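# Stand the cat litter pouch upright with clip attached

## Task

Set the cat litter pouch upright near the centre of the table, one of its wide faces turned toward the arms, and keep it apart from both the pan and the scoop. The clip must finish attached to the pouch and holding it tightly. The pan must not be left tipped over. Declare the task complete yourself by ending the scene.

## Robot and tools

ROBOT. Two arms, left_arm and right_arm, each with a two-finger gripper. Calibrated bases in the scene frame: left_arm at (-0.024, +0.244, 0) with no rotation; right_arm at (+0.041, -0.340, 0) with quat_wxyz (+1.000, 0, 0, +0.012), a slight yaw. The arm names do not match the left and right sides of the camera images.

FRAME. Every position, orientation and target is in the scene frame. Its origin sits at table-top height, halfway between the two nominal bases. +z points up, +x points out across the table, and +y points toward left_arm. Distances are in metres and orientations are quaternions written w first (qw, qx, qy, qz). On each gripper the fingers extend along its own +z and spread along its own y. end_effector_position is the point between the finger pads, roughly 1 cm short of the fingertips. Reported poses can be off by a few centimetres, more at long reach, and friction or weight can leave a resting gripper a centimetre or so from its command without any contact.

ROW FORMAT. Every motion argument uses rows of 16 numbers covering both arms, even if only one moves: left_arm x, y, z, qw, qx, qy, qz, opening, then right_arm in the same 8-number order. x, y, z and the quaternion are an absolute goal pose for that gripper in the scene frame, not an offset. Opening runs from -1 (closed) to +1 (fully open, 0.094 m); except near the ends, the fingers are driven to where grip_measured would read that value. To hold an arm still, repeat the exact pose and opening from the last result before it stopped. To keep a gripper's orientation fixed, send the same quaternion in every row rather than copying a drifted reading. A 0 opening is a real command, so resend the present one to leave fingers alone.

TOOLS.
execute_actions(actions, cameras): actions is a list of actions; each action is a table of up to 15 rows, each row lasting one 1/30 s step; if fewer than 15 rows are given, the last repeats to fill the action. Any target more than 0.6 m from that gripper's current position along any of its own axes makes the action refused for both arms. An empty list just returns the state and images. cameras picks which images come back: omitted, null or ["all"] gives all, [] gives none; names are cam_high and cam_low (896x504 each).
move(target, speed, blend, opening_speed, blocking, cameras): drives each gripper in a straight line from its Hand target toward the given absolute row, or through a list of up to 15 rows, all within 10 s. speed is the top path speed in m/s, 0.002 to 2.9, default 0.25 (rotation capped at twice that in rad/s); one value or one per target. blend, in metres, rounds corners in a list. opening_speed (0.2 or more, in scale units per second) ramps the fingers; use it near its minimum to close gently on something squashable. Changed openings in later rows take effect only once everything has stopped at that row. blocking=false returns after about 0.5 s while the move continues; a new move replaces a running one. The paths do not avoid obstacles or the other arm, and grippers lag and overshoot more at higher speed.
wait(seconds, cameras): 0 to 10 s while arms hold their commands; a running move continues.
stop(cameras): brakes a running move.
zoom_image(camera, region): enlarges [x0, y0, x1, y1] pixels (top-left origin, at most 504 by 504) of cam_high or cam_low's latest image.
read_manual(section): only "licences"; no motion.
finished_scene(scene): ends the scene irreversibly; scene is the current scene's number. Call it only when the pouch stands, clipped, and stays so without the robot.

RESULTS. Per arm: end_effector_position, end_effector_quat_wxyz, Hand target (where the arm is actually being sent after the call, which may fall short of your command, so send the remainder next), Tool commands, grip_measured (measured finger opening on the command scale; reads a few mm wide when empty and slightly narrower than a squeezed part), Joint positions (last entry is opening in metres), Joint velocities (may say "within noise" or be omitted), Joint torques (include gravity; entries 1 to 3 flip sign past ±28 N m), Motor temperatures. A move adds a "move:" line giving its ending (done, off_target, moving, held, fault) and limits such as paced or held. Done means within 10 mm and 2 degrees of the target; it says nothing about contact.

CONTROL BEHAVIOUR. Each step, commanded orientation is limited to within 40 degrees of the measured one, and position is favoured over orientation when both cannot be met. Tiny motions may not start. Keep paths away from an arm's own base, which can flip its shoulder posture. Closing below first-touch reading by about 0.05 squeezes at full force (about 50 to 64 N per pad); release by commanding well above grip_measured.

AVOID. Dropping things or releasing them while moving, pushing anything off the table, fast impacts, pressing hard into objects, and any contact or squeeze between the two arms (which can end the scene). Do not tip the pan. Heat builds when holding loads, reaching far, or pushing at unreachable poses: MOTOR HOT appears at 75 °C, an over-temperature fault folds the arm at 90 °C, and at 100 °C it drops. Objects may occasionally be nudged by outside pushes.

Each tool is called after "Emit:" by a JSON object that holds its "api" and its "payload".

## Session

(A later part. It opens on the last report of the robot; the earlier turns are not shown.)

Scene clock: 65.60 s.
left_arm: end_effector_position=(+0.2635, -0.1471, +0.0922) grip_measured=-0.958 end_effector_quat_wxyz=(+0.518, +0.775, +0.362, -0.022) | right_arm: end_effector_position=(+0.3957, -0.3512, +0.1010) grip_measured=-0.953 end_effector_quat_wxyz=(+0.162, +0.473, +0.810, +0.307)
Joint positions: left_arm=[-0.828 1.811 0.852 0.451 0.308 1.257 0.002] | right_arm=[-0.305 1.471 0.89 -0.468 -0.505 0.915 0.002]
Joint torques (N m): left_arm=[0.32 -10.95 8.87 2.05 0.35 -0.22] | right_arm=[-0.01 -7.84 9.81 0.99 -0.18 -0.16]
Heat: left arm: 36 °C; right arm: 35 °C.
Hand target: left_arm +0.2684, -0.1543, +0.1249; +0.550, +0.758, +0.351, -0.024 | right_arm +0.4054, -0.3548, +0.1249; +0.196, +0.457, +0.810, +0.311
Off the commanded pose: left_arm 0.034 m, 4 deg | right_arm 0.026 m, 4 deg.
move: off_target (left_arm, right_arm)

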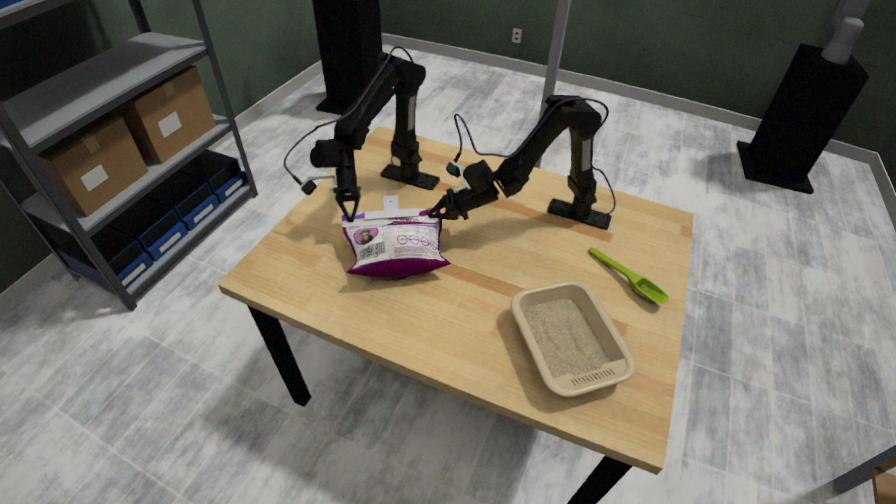

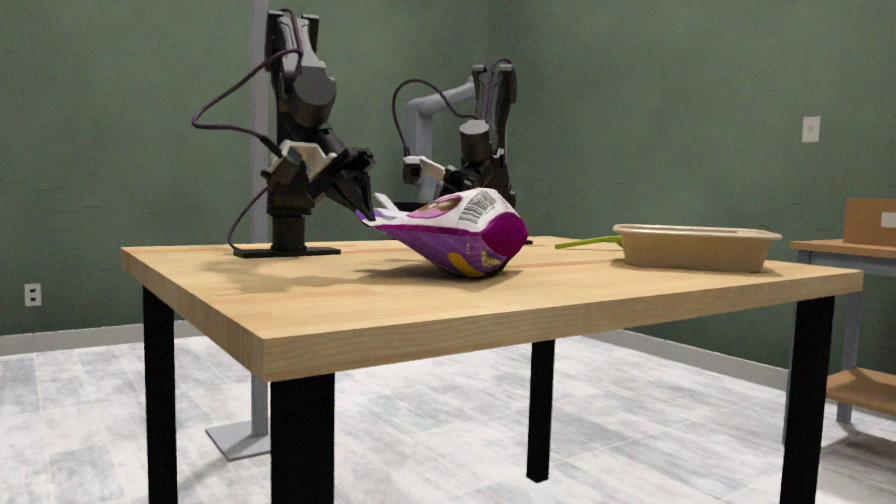

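Emit:
{"api": "move", "payload": {"target": [[0.295, -0.140, 0.185, 0.5661, 0.6763, 0.4321, -0.1876, -0.96, 0.432, -0.340, 0.18, 0.1097, 0.4768, 0.861, 0.1384, -0.96],[0.314, -0.126, 0.230, 0.5565, 0.5469, 0.5046, -0.3697, -0.96, 0.449, -0.328, 0.225, 0.0748, 0.4795, 0.8717, 0.0688, -0.96]], "speed": 0.1, "blend": [0.02, 0]}}

Emit:
{"api": "zoom_image", "payload": {"camera": "cam_high", "region": [310, 160, 490, 300]}}

Emit:
{"api": "zoom_image", "payload": {"camera": "cam_low", "region": [300, 120, 560, 300]}}

Scene clock: 70.80 s.
left_arm: end_effector_position=(+0.3068, -0.1216, +0.1961) grip_measured=-0.958 end_effector_quat_wxyz=(+0.519, +0.549, +0.542, -0.368) | right_arm: end_effector_position=(+0.4410, -0.3248, +0.2098) grip_measured=-0.953 end_effector_quat_wxyz=(+0.050, +0.480, +0.873, +0.070)
Joint positions: left_arm=[-0.571 1.775 1.006 0.484 0.818 0.385 0.002] | right_arm=[-0.022 1.994 2.142 -1.564 -0.074 1.012 0.002]
Joint torques (N m): left_arm=[0.4 -8.62 10.44 2.58 0.43 -0.17] | right_arm=[0.2 -9.78 9.69 0.42 0.16 0.01]
Heat: left arm: 37 °C; right arm: 36 °C.
Hand target: left_arm +0.3122, -0.1245, +0.2296; +0.555, +0.548, +0.505, -0.369 | right_arm +0.4483, -0.3280, +0.2248; +0.080, +0.480, +0.871, +0.072
Off the commanded pose: left_arm 0.035 m, 6 deg | right_arm 0.017 m, 3 deg.
joint read past its limit (right arm) — joint 4 (wrist pitch), lower limit.
joint sent to its limit (right arm) — joint 4 (wrist pitch), lower limit. The joint targets still meet the commanded pose.
move: off_target (left_arm, right_arm)

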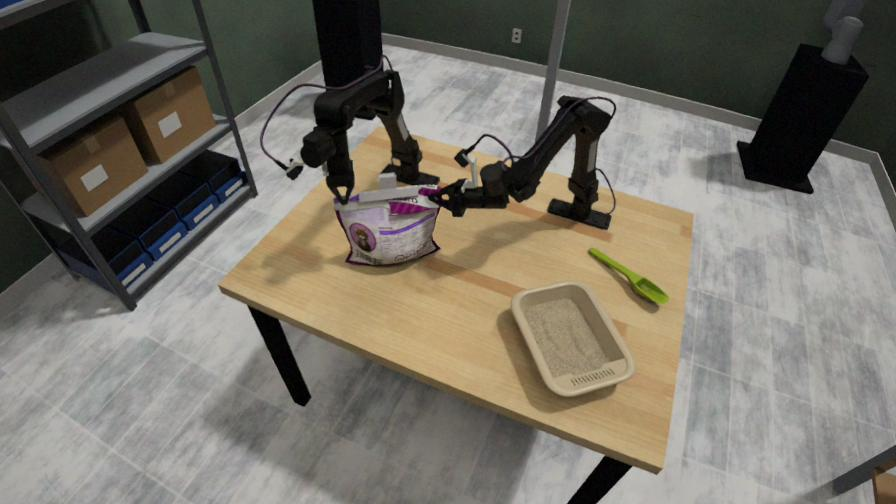

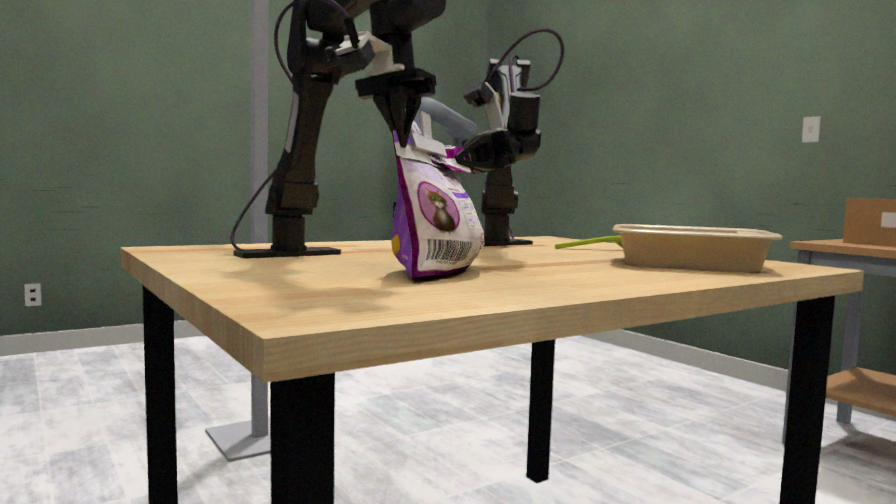

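Scaled by 2.800.

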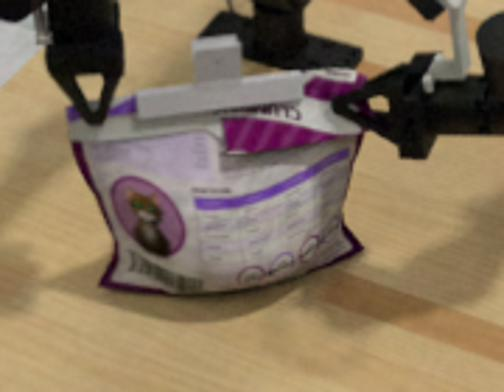

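Scaled by 1.938.

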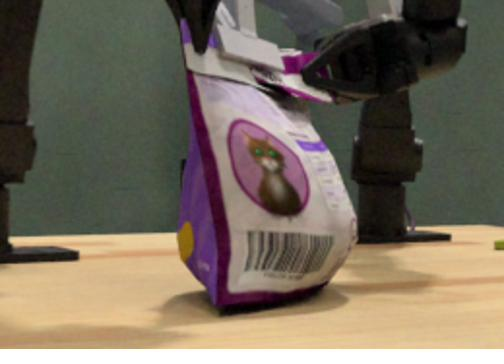

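Emit:
{"api": "move", "payload": {"target": [[0.310, -0.105, 0.265, 0.5500, 0.56, 0.49, -0.385, -0.96, 0.43, -0.312, 0.255, 0.0790, 0.5350, 0.8390, 0.0636, -0.96],[0.285, -0.005, 0.28, 0.5328, 0.5767, 0.4702, -0.4029, -0.96, 0.355, -0.235, 0.27, 0.0831, 0.5892, 0.8016, 0.0584, -0.96],[0.262, 0.10, 0.275, 0.5035, 0.6081, 0.4289, -0.4391, -0.96, 0.262, -0.14, 0.265, 0.0901, 0.6888, 0.7179, 0.0471, -0.96]], "speed": 0.1, "blend": [0.02, 0.04, 0]}}

Emit:
{"api": "zoom_image", "payload": {"camera": "cam_high", "region": [380, 150, 560, 290]}}

Emit:
{"api": "zoom_image", "payload": {"camera": "cam_low", "region": [380, 110, 620, 280]}}

Scene clock: 76.57 s.
left_arm: end_effector_position=(+0.2560, +0.1014, +0.2544) grip_measured=-0.956 end_effector_quat_wxyz=(+0.487, +0.607, +0.503, -0.376) | right_arm: end_effector_position=(+0.2682, -0.1349, +0.2493) grip_measured=-0.953 end_effector_quat_wxyz=(+0.044, +0.616, +0.779, +0.104)
Joint positions: left_arm=[0.106 1.659 1.354 -1.542 1.316 2.076 0.002] | right_arm=[0.74 1.588 1.794 -1.558 0.059 2.096 0.002]
Joint torques (N m): left_arm=[0.18 -5.61 9.21 -0.37 1.31 0.03] | right_arm=[0.59 -9.81 5.63 0.48 0.12 -0.01]
Heat: left arm: 38 °C; right arm: 37 °C.
Hand target: left_arm +0.2614, +0.1001, +0.2745; +0.512, +0.587, +0.495, -0.384 | right_arm +0.2626, -0.1402, +0.2642; +0.053, +0.613, +0.778, +0.128
Off the commanded pose: left_arm 0.021 m, 11 deg | right_arm 0.018 m, 14 deg.
joint sent to its limit (left arm) — joint 6 (wrist roll), upper limit. The joint targets are off in orientation, not in position.
joint sent to its limit (right arm) — joint 4 (wrist pitch), lower limit; joint 6 (wrist roll), upper limit. The joint targets are off in orientation, not in position.
move: off_target (left_arm, right_arm)

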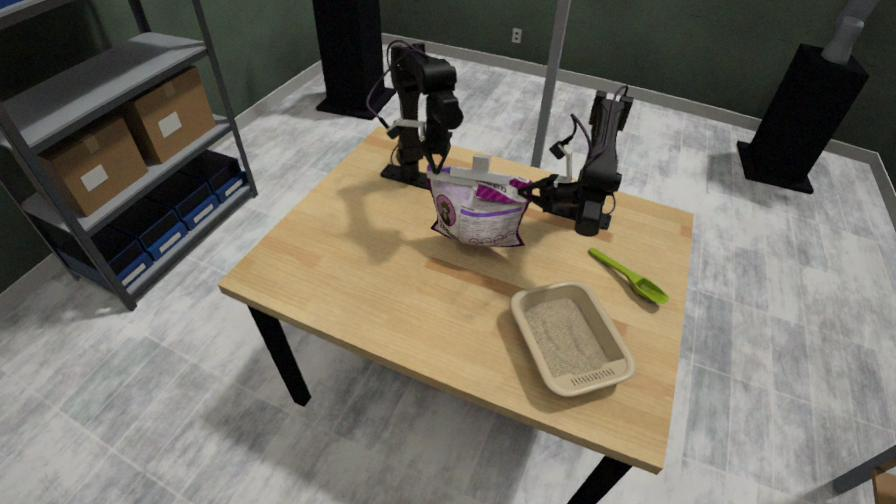

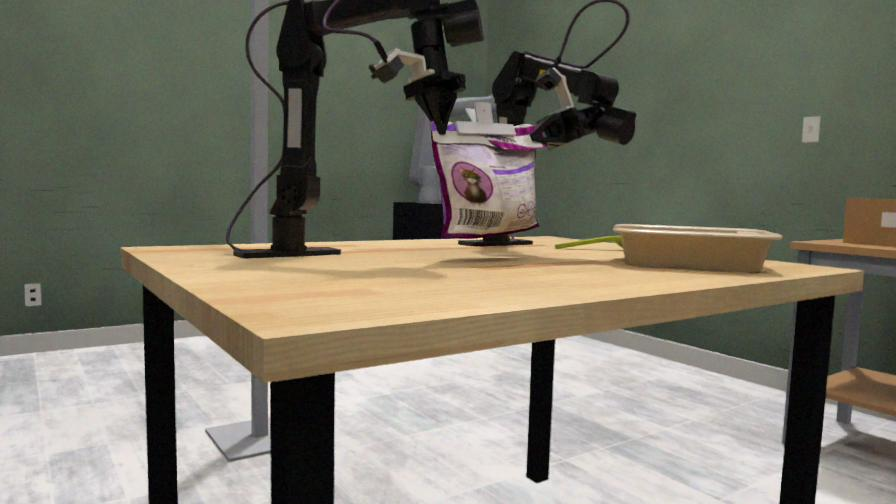

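Scaled by 2.800.

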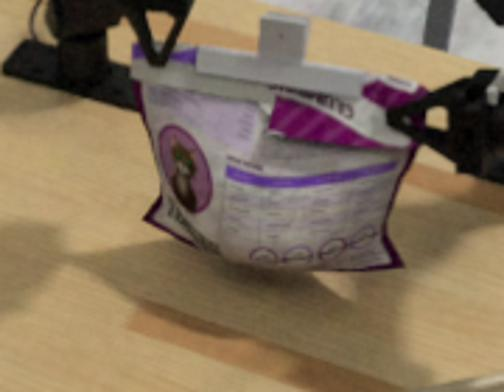

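Scaled by 2.100.

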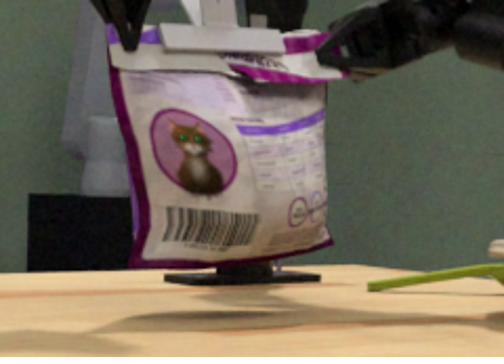

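Emit:
{"api": "move", "payload": {"target": [0.264, 0.10, 0.222, 0.512, 0.587, 0.495, -0.384, -0.96, 0.262, -0.138, 0.217, 0.053, 0.613, 0.778, 0.128, -0.96], "speed": 0.06}}

Emit:
{"api": "zoom_image", "payload": {"camera": "cam_high", "region": [380, 150, 560, 290]}}

Emit:
{"api": "zoom_image", "payload": {"camera": "cam_low", "region": [380, 110, 620, 280]}}

Scene clock: 78.17 s.
left_arm: end_effector_position=(+0.2592, +0.1020, +0.2095) grip_measured=-0.956 end_effector_quat_wxyz=(+0.484, +0.608, +0.504, -0.375) | right_arm: end_effector_position=(+0.2641, -0.1346, +0.2039) grip_measured=-0.953 end_effector_quat_wxyz=(+0.040, +0.614, +0.781, +0.106)
Joint positions: left_arm=[0.106 1.698 1.221 -1.371 1.309 2.076 0.002] | right_arm=[0.745 1.513 1.529 -1.366 0.05 2.096 0.002]
Joint torques (N m): left_arm=[0.31 -6.22 5.79 -0.01 1.44 0.05] | right_arm=[0.55 -9.11 5.89 0.5 0.2 0.03]
Heat: left arm: 38 °C; right arm: 37 °C.
Hand target: left_arm +0.2637, +0.1007, +0.2219; +0.511, +0.588, +0.496, -0.384 | right_arm +0.2620, -0.1380, +0.2167; +0.051, +0.611, +0.779, +0.128
Off the commanded pose: left_arm 0.013 m, 4 deg | right_arm 0.014 m, 3 deg.
joint sent to its limit (left arm) — joint 6 (wrist roll), upper limit. The joint targets still meet the commanded pose.
joint sent to its limit (right arm) — joint 6 (wrist roll), upper limit. The joint targets still meet the commanded pose.
move: off_target (left_arm, right_arm)

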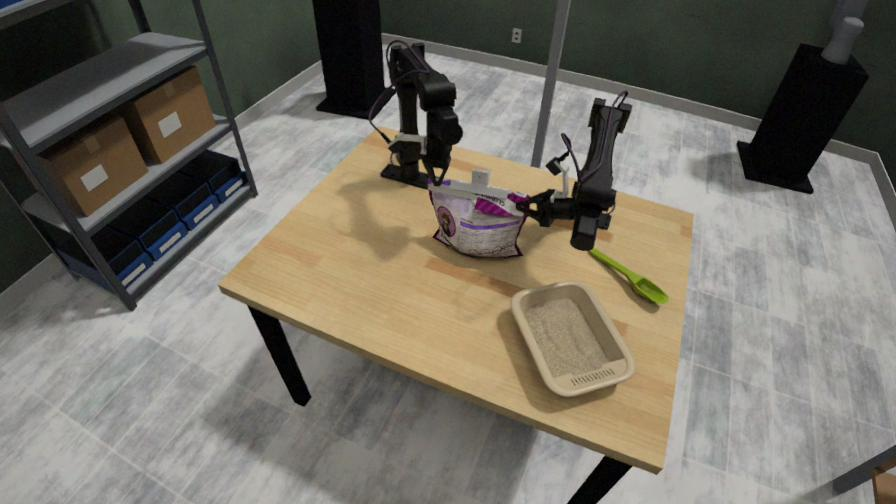

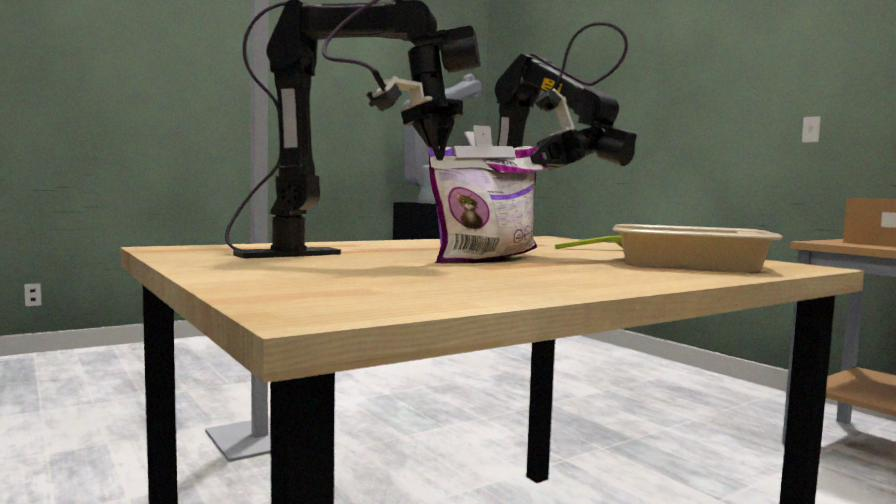

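Scaled by 2.800.

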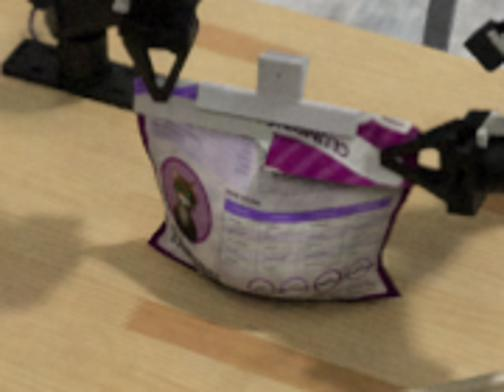

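Scaled by 2.100.

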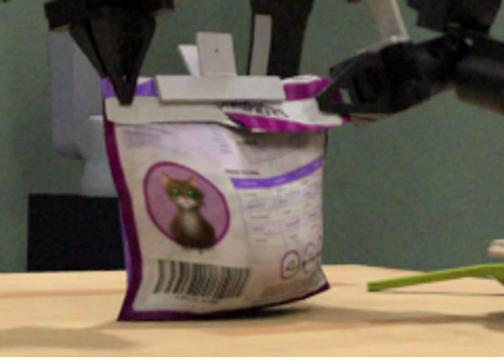

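Emit:
{"api": "move", "payload": {"target": [[0.276, 0.080, 0.222, 0.512, 0.587, 0.495, -0.384, -0.96, 0.274, -0.158, 0.217, 0.053, 0.613, 0.778, 0.128, -0.96],[0.276, 0.080, 0.192, 0.512, 0.587, 0.495, -0.384, -0.96, 0.274, -0.158, 0.188, 0.053, 0.613, 0.778, 0.128, -0.96]], "speed": 0.06}}

Emit:
{"api": "zoom_image", "payload": {"camera": "cam_high", "region": [380, 150, 560, 290]}}

Emit:
{"api": "zoom_image", "payload": {"camera": "cam_low", "region": [380, 110, 620, 280]}}

Scene clock: 80.43 s.
left_arm: end_effector_position=(+0.2788, +0.0814, +0.1828) grip_measured=-0.958 end_effector_quat_wxyz=(+0.500, +0.588, +0.505, -0.386) | right_arm: end_effector_position=(+0.2756, -0.1529, +0.1872) grip_measured=-0.953 end_effector_quat_wxyz=(+0.049, +0.614, +0.778, +0.126)
Joint positions: left_arm=[0.036 1.701 1.09 -0.888 1.366 1.701 0.002] | right_arm=[0.671 1.444 1.388 -1.248 0.044 2.026 0.002]
Joint torques (N m): left_arm=[-0.14 -8.49 5.27 0.64 0.84 -0.05] | right_arm=[-0.75 -6.6 4.98 0.65 0.02 -0.13]
Heat: left arm: 38 °C; right arm: 38 °C.
Hand target: left_arm +0.2759, +0.0801, +0.1919; +0.511, +0.588, +0.494, -0.385 | right_arm +0.2741, -0.1579, +0.1879; +0.053, +0.613, +0.778, +0.128
Off the commanded pose: left_arm 0.010 m, 2 deg | right_arm 0.005 m, 1 deg.
move: done

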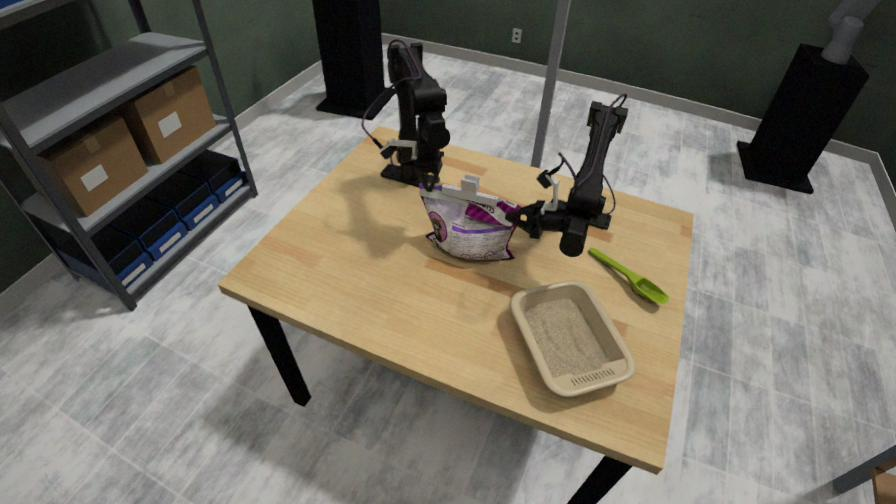

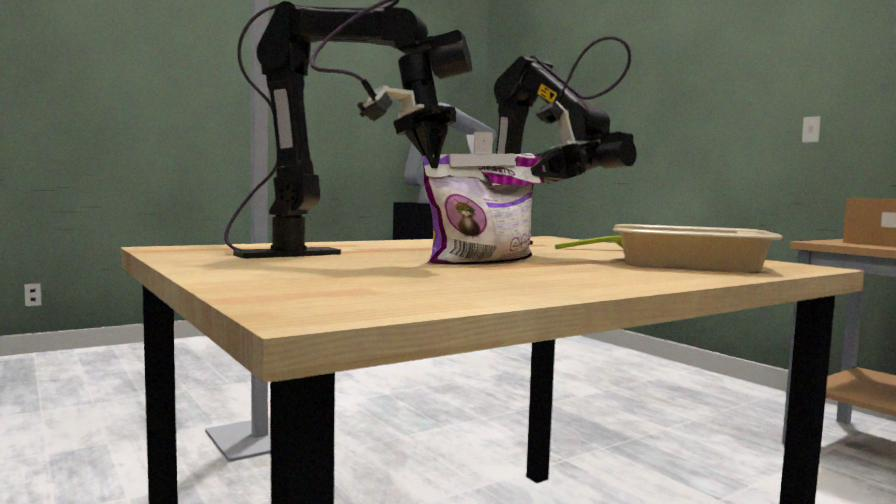

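Scaled by 2.800.

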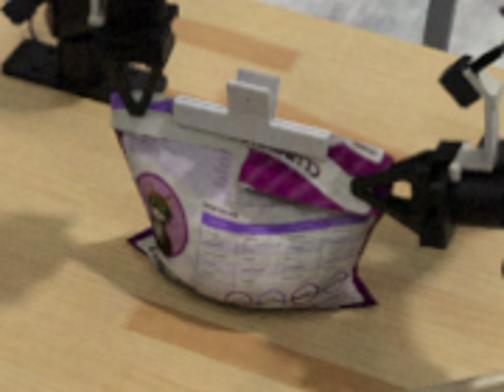

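Scaled by 2.100.

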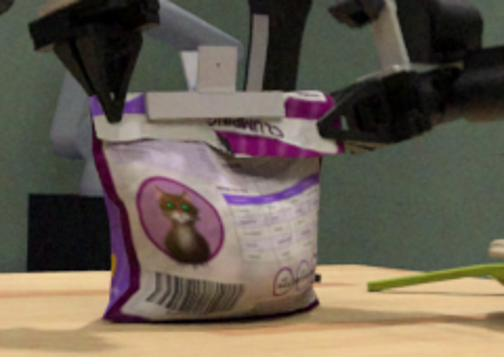

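Emit:
{"api": "move", "payload": {"target": [[0.276, 0.080, 0.185, 0.512, 0.587, 0.495, -0.384, -0.96, 0.275, -0.155, 0.180, 0.053, 0.613, 0.778, 0.128, -0.96],[0.276, 0.080, 0.185, 0.512, 0.587, 0.495, -0.384, -0.4, 0.275, -0.155, 0.180, 0.053, 0.613, 0.778, 0.128, -0.4]], "speed": 0.05, "opening_speed": 0.3}}

Emit:
{"api": "zoom_image", "payload": {"camera": "cam_high", "region": [380, 150, 560, 290]}}

Emit:
{"api": "zoom_image", "payload": {"camera": "cam_low", "region": [380, 110, 620, 280]}}

Scene clock: 88.43 s.
left_arm: end_effector_position=(+0.2799, +0.0815, +0.1781) grip_measured=-0.401 end_effector_quat_wxyz=(+0.504, +0.590, +0.502, -0.381) | right_arm: end_effector_position=(+0.2786, -0.1507, +0.1818) grip_measured=-0.402 end_effector_quat_wxyz=(+0.051, +0.613, +0.777, +0.132)
Joint positions: left_arm=[0.036 1.701 1.068 -0.836 1.367 1.686 0.028] | right_arm=[0.671 1.441 1.361 -1.21 0.045 2.025 0.028]
Joint torques (N m): left_arm=[0.01 -8.2 5.07 0.64 0.84 -0.06] | right_arm=[-0.08 -5.89 4.79 0.64 0.02 -0.04]
Heat: left arm: 36 °C; right arm: 37 °C.
Hand target: left_arm +0.2761, +0.0800, +0.1848; +0.512, +0.587, +0.495, -0.385 | right_arm +0.2750, -0.1549, +0.1800; +0.053, +0.613, +0.778, +0.128
Off the commanded pose: left_arm 0.008 m, 1 deg | right_arm 0.006 m, 1 deg.
move: done

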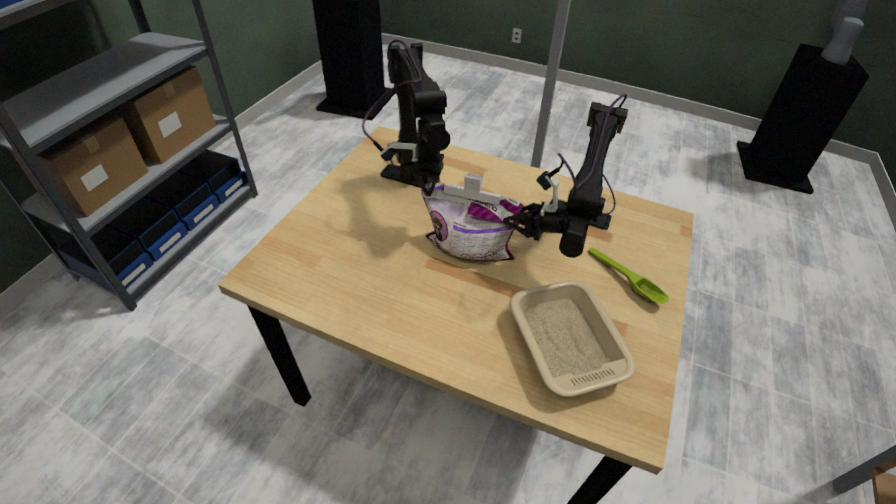

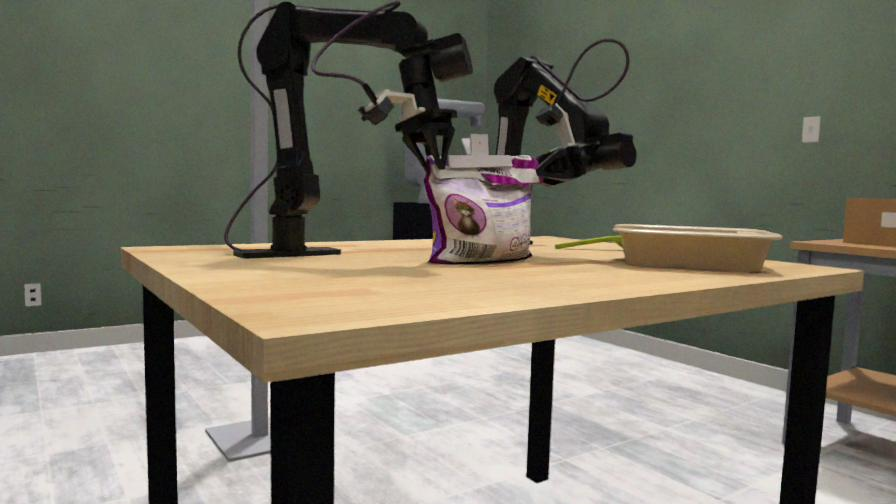

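Scaled by 2.800.

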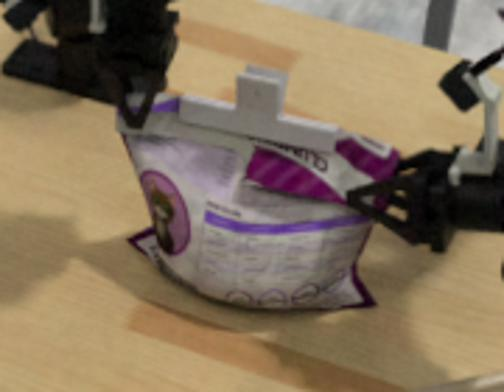

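Scaled by 2.100.

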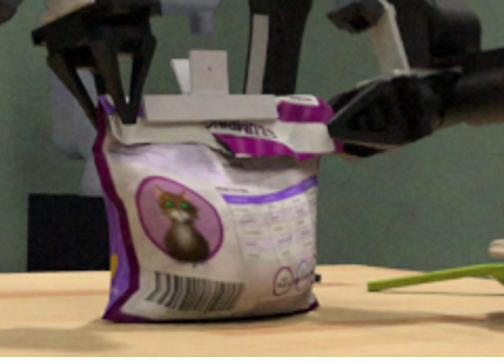

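Emit:
{"api": "move", "payload": {"target": [[0.276, 0.081, 0.187, 0.512, 0.587, 0.495, -0.384, 0.05, 0.275, -0.154, 0.181, 0.053, 0.613, 0.778, 0.128, 0.05],[0.271, 0.185, 0.210, 0.512, 0.587, 0.495, -0.384, 0.05, 0.252, -0.17, 0.275, 0.053, 0.613, 0.778, 0.128, 0.05]], "speed": 0.08, "opening_speed": 0.5}}

Emit:
{"api": "zoom_image", "payload": {"camera": "cam_high", "region": [380, 150, 560, 290]}}

Emit:
{"api": "zoom_image", "payload": {"camera": "cam_low", "region": [380, 110, 620, 280]}}

Scene clock: 91.87 s.
left_arm: end_effector_position=(+0.2708, +0.1844, +0.1994) grip_measured=+0.049 end_effector_quat_wxyz=(+0.500, +0.539, +0.603, -0.310) | right_arm: end_effector_position=(+0.2571, -0.1671, +0.2648) grip_measured=+0.048 end_effector_quat_wxyz=(+0.052, +0.613, +0.775, +0.142)
Joint positions: left_arm=[0.391 1.664 1.181 -1.401 1.242 2.075 0.049] | right_arm=[0.675 1.429 1.694 -1.536 0.045 2.03 0.049]
Joint torques (N m): left_arm=[-0.06 -7.25 7.6 -0.21 0.63 0] | right_arm=[0.77 -5.6 7.43 0.47 0.09 0.06]
Heat: left arm: 37 °C; right arm: 37 °C.
Hand target: left_arm +0.2712, +0.1842, +0.2099; +0.507, +0.543, +0.598, -0.302 | right_arm +0.2521, -0.1700, +0.2743; +0.057, +0.611, +0.776, +0.149
Off the commanded pose: left_arm 0.011 m, 16 deg | right_arm 0.012 m, 2 deg.
joint sent to its limit (left arm) — joint 6 (wrist roll), upper limit. The joint targets are off in orientation, not in position.
joint sent to its limit (right arm) — joint 4 (wrist pitch), lower limit. The joint targets still meet the commanded pose.
move: off_target (left_arm, right_arm)

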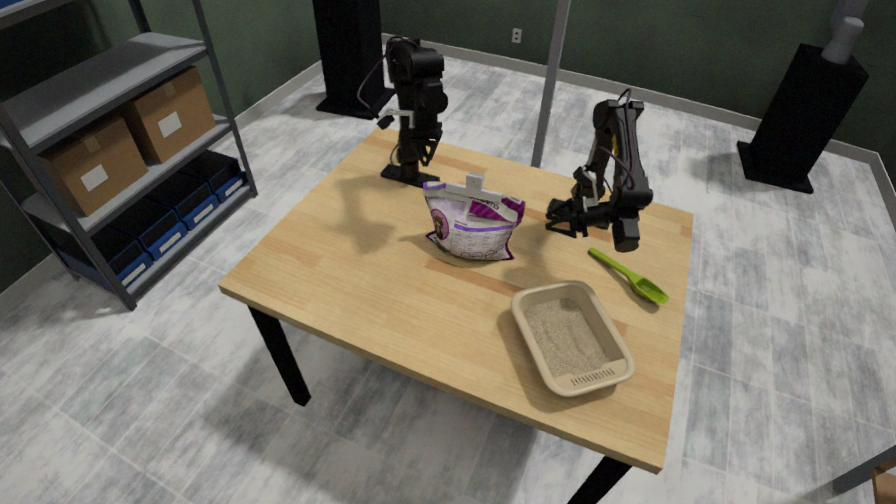

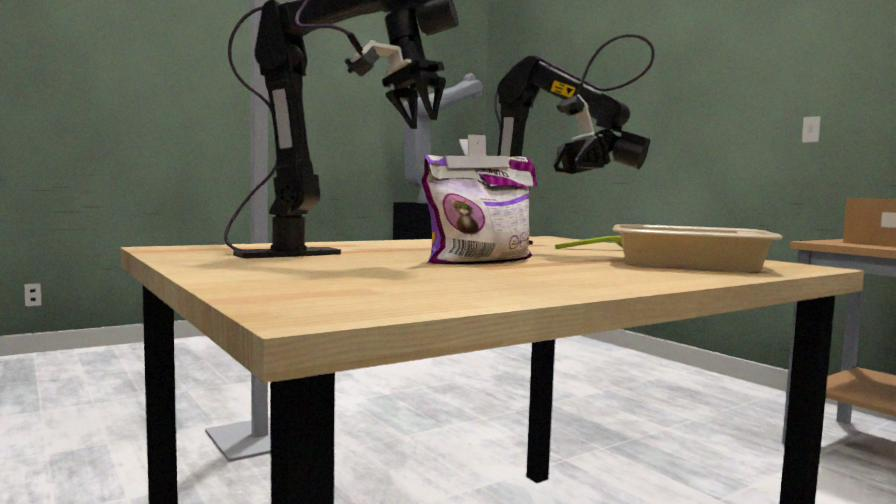

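Scaled by 2.800.

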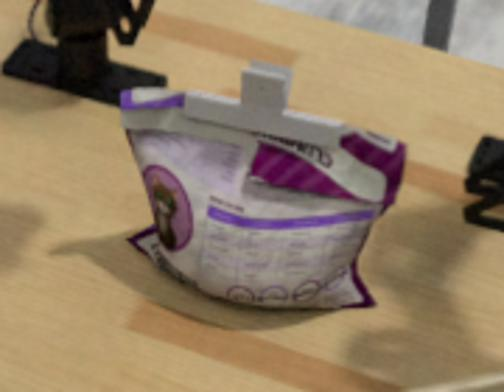

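Scaled by 2.100.

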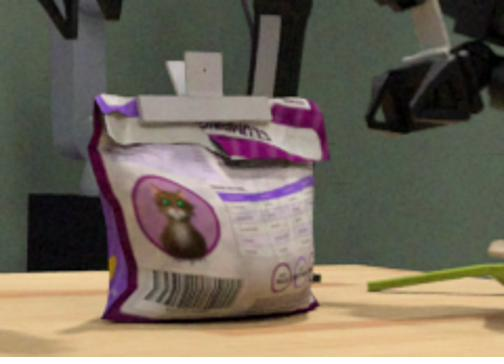

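Emit:
{"api": "wait", "payload": {"seconds": 0.7, "cameras": ["cam_high"]}}

Emit:
{"api": "zoom_image", "payload": {"camera": "cam_high", "region": [380, 150, 560, 290]}}

Scene clock: 92.67 s.
left_arm: end_effector_position=(+0.2707, +0.1843, +0.1993) grip_measured=+0.049 end_effector_quat_wxyz=(+0.500, +0.539, +0.603, -0.310) | right_arm: end_effector_position=(+0.2571, -0.1671, +0.2647) grip_measured=+0.048 end_effector_quat_wxyz=(+0.052, +0.613, +0.776, +0.141)
Joint positions: left_arm=[0.391 1.664 1.181 -1.402 1.241 2.075 0.049] | right_arm=[0.675 1.429 1.694 -1.536 0.045 2.03 0.049]
Joint torques (N m): left_arm=[0.1 -7.36 7.36 -0.29 0.64 0.01] | right_arm=[0.64 -5.55 7.64 0.44 0.1 0.05]
Heat: left arm: 37 °C; right arm: 37 °C.
Hand target: left_arm +0.2712, +0.1842, +0.2098; +0.507, +0.543, +0.598, -0.302 | right_arm +0.2521, -0.1700, +0.2743; +0.057, +0.610, +0.776, +0.149
Tool commands: left_gripper/opening=+0.05 right_gripper/opening=+0.05
Off the commanded pose: left_arm 0.011 m, 16 deg | right_arm 0.012 m, 2 deg.
wait: 0.70 s; at rest by 0.07 s
Images, in order (width x height): cam_high 896x504.

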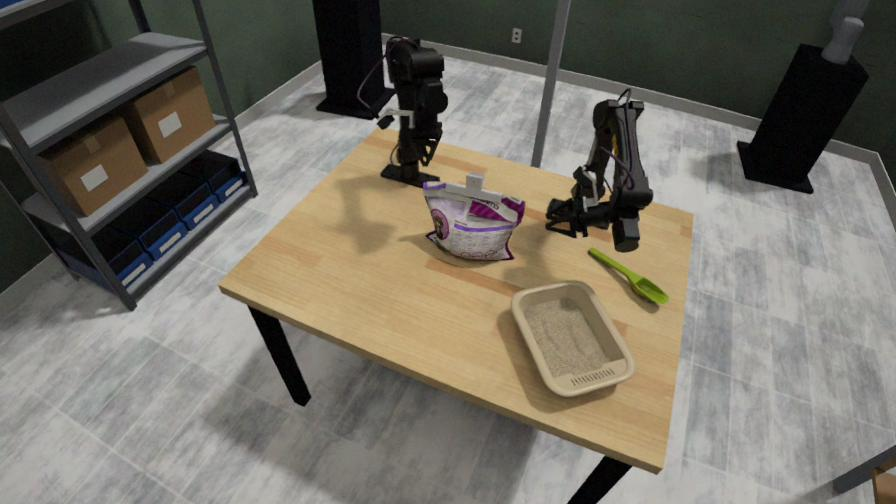

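Scaled by 2.800.

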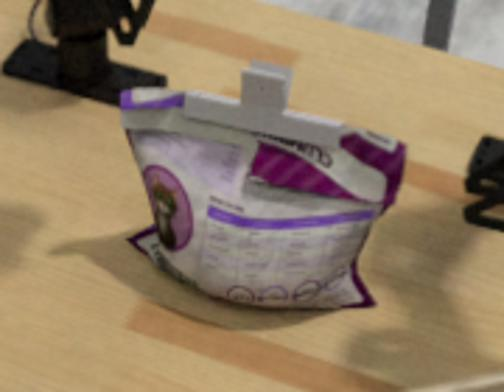

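Emit:
{"api": "finished_scene", "payload": {"scene": 2}}

The scene is finished: the task was done.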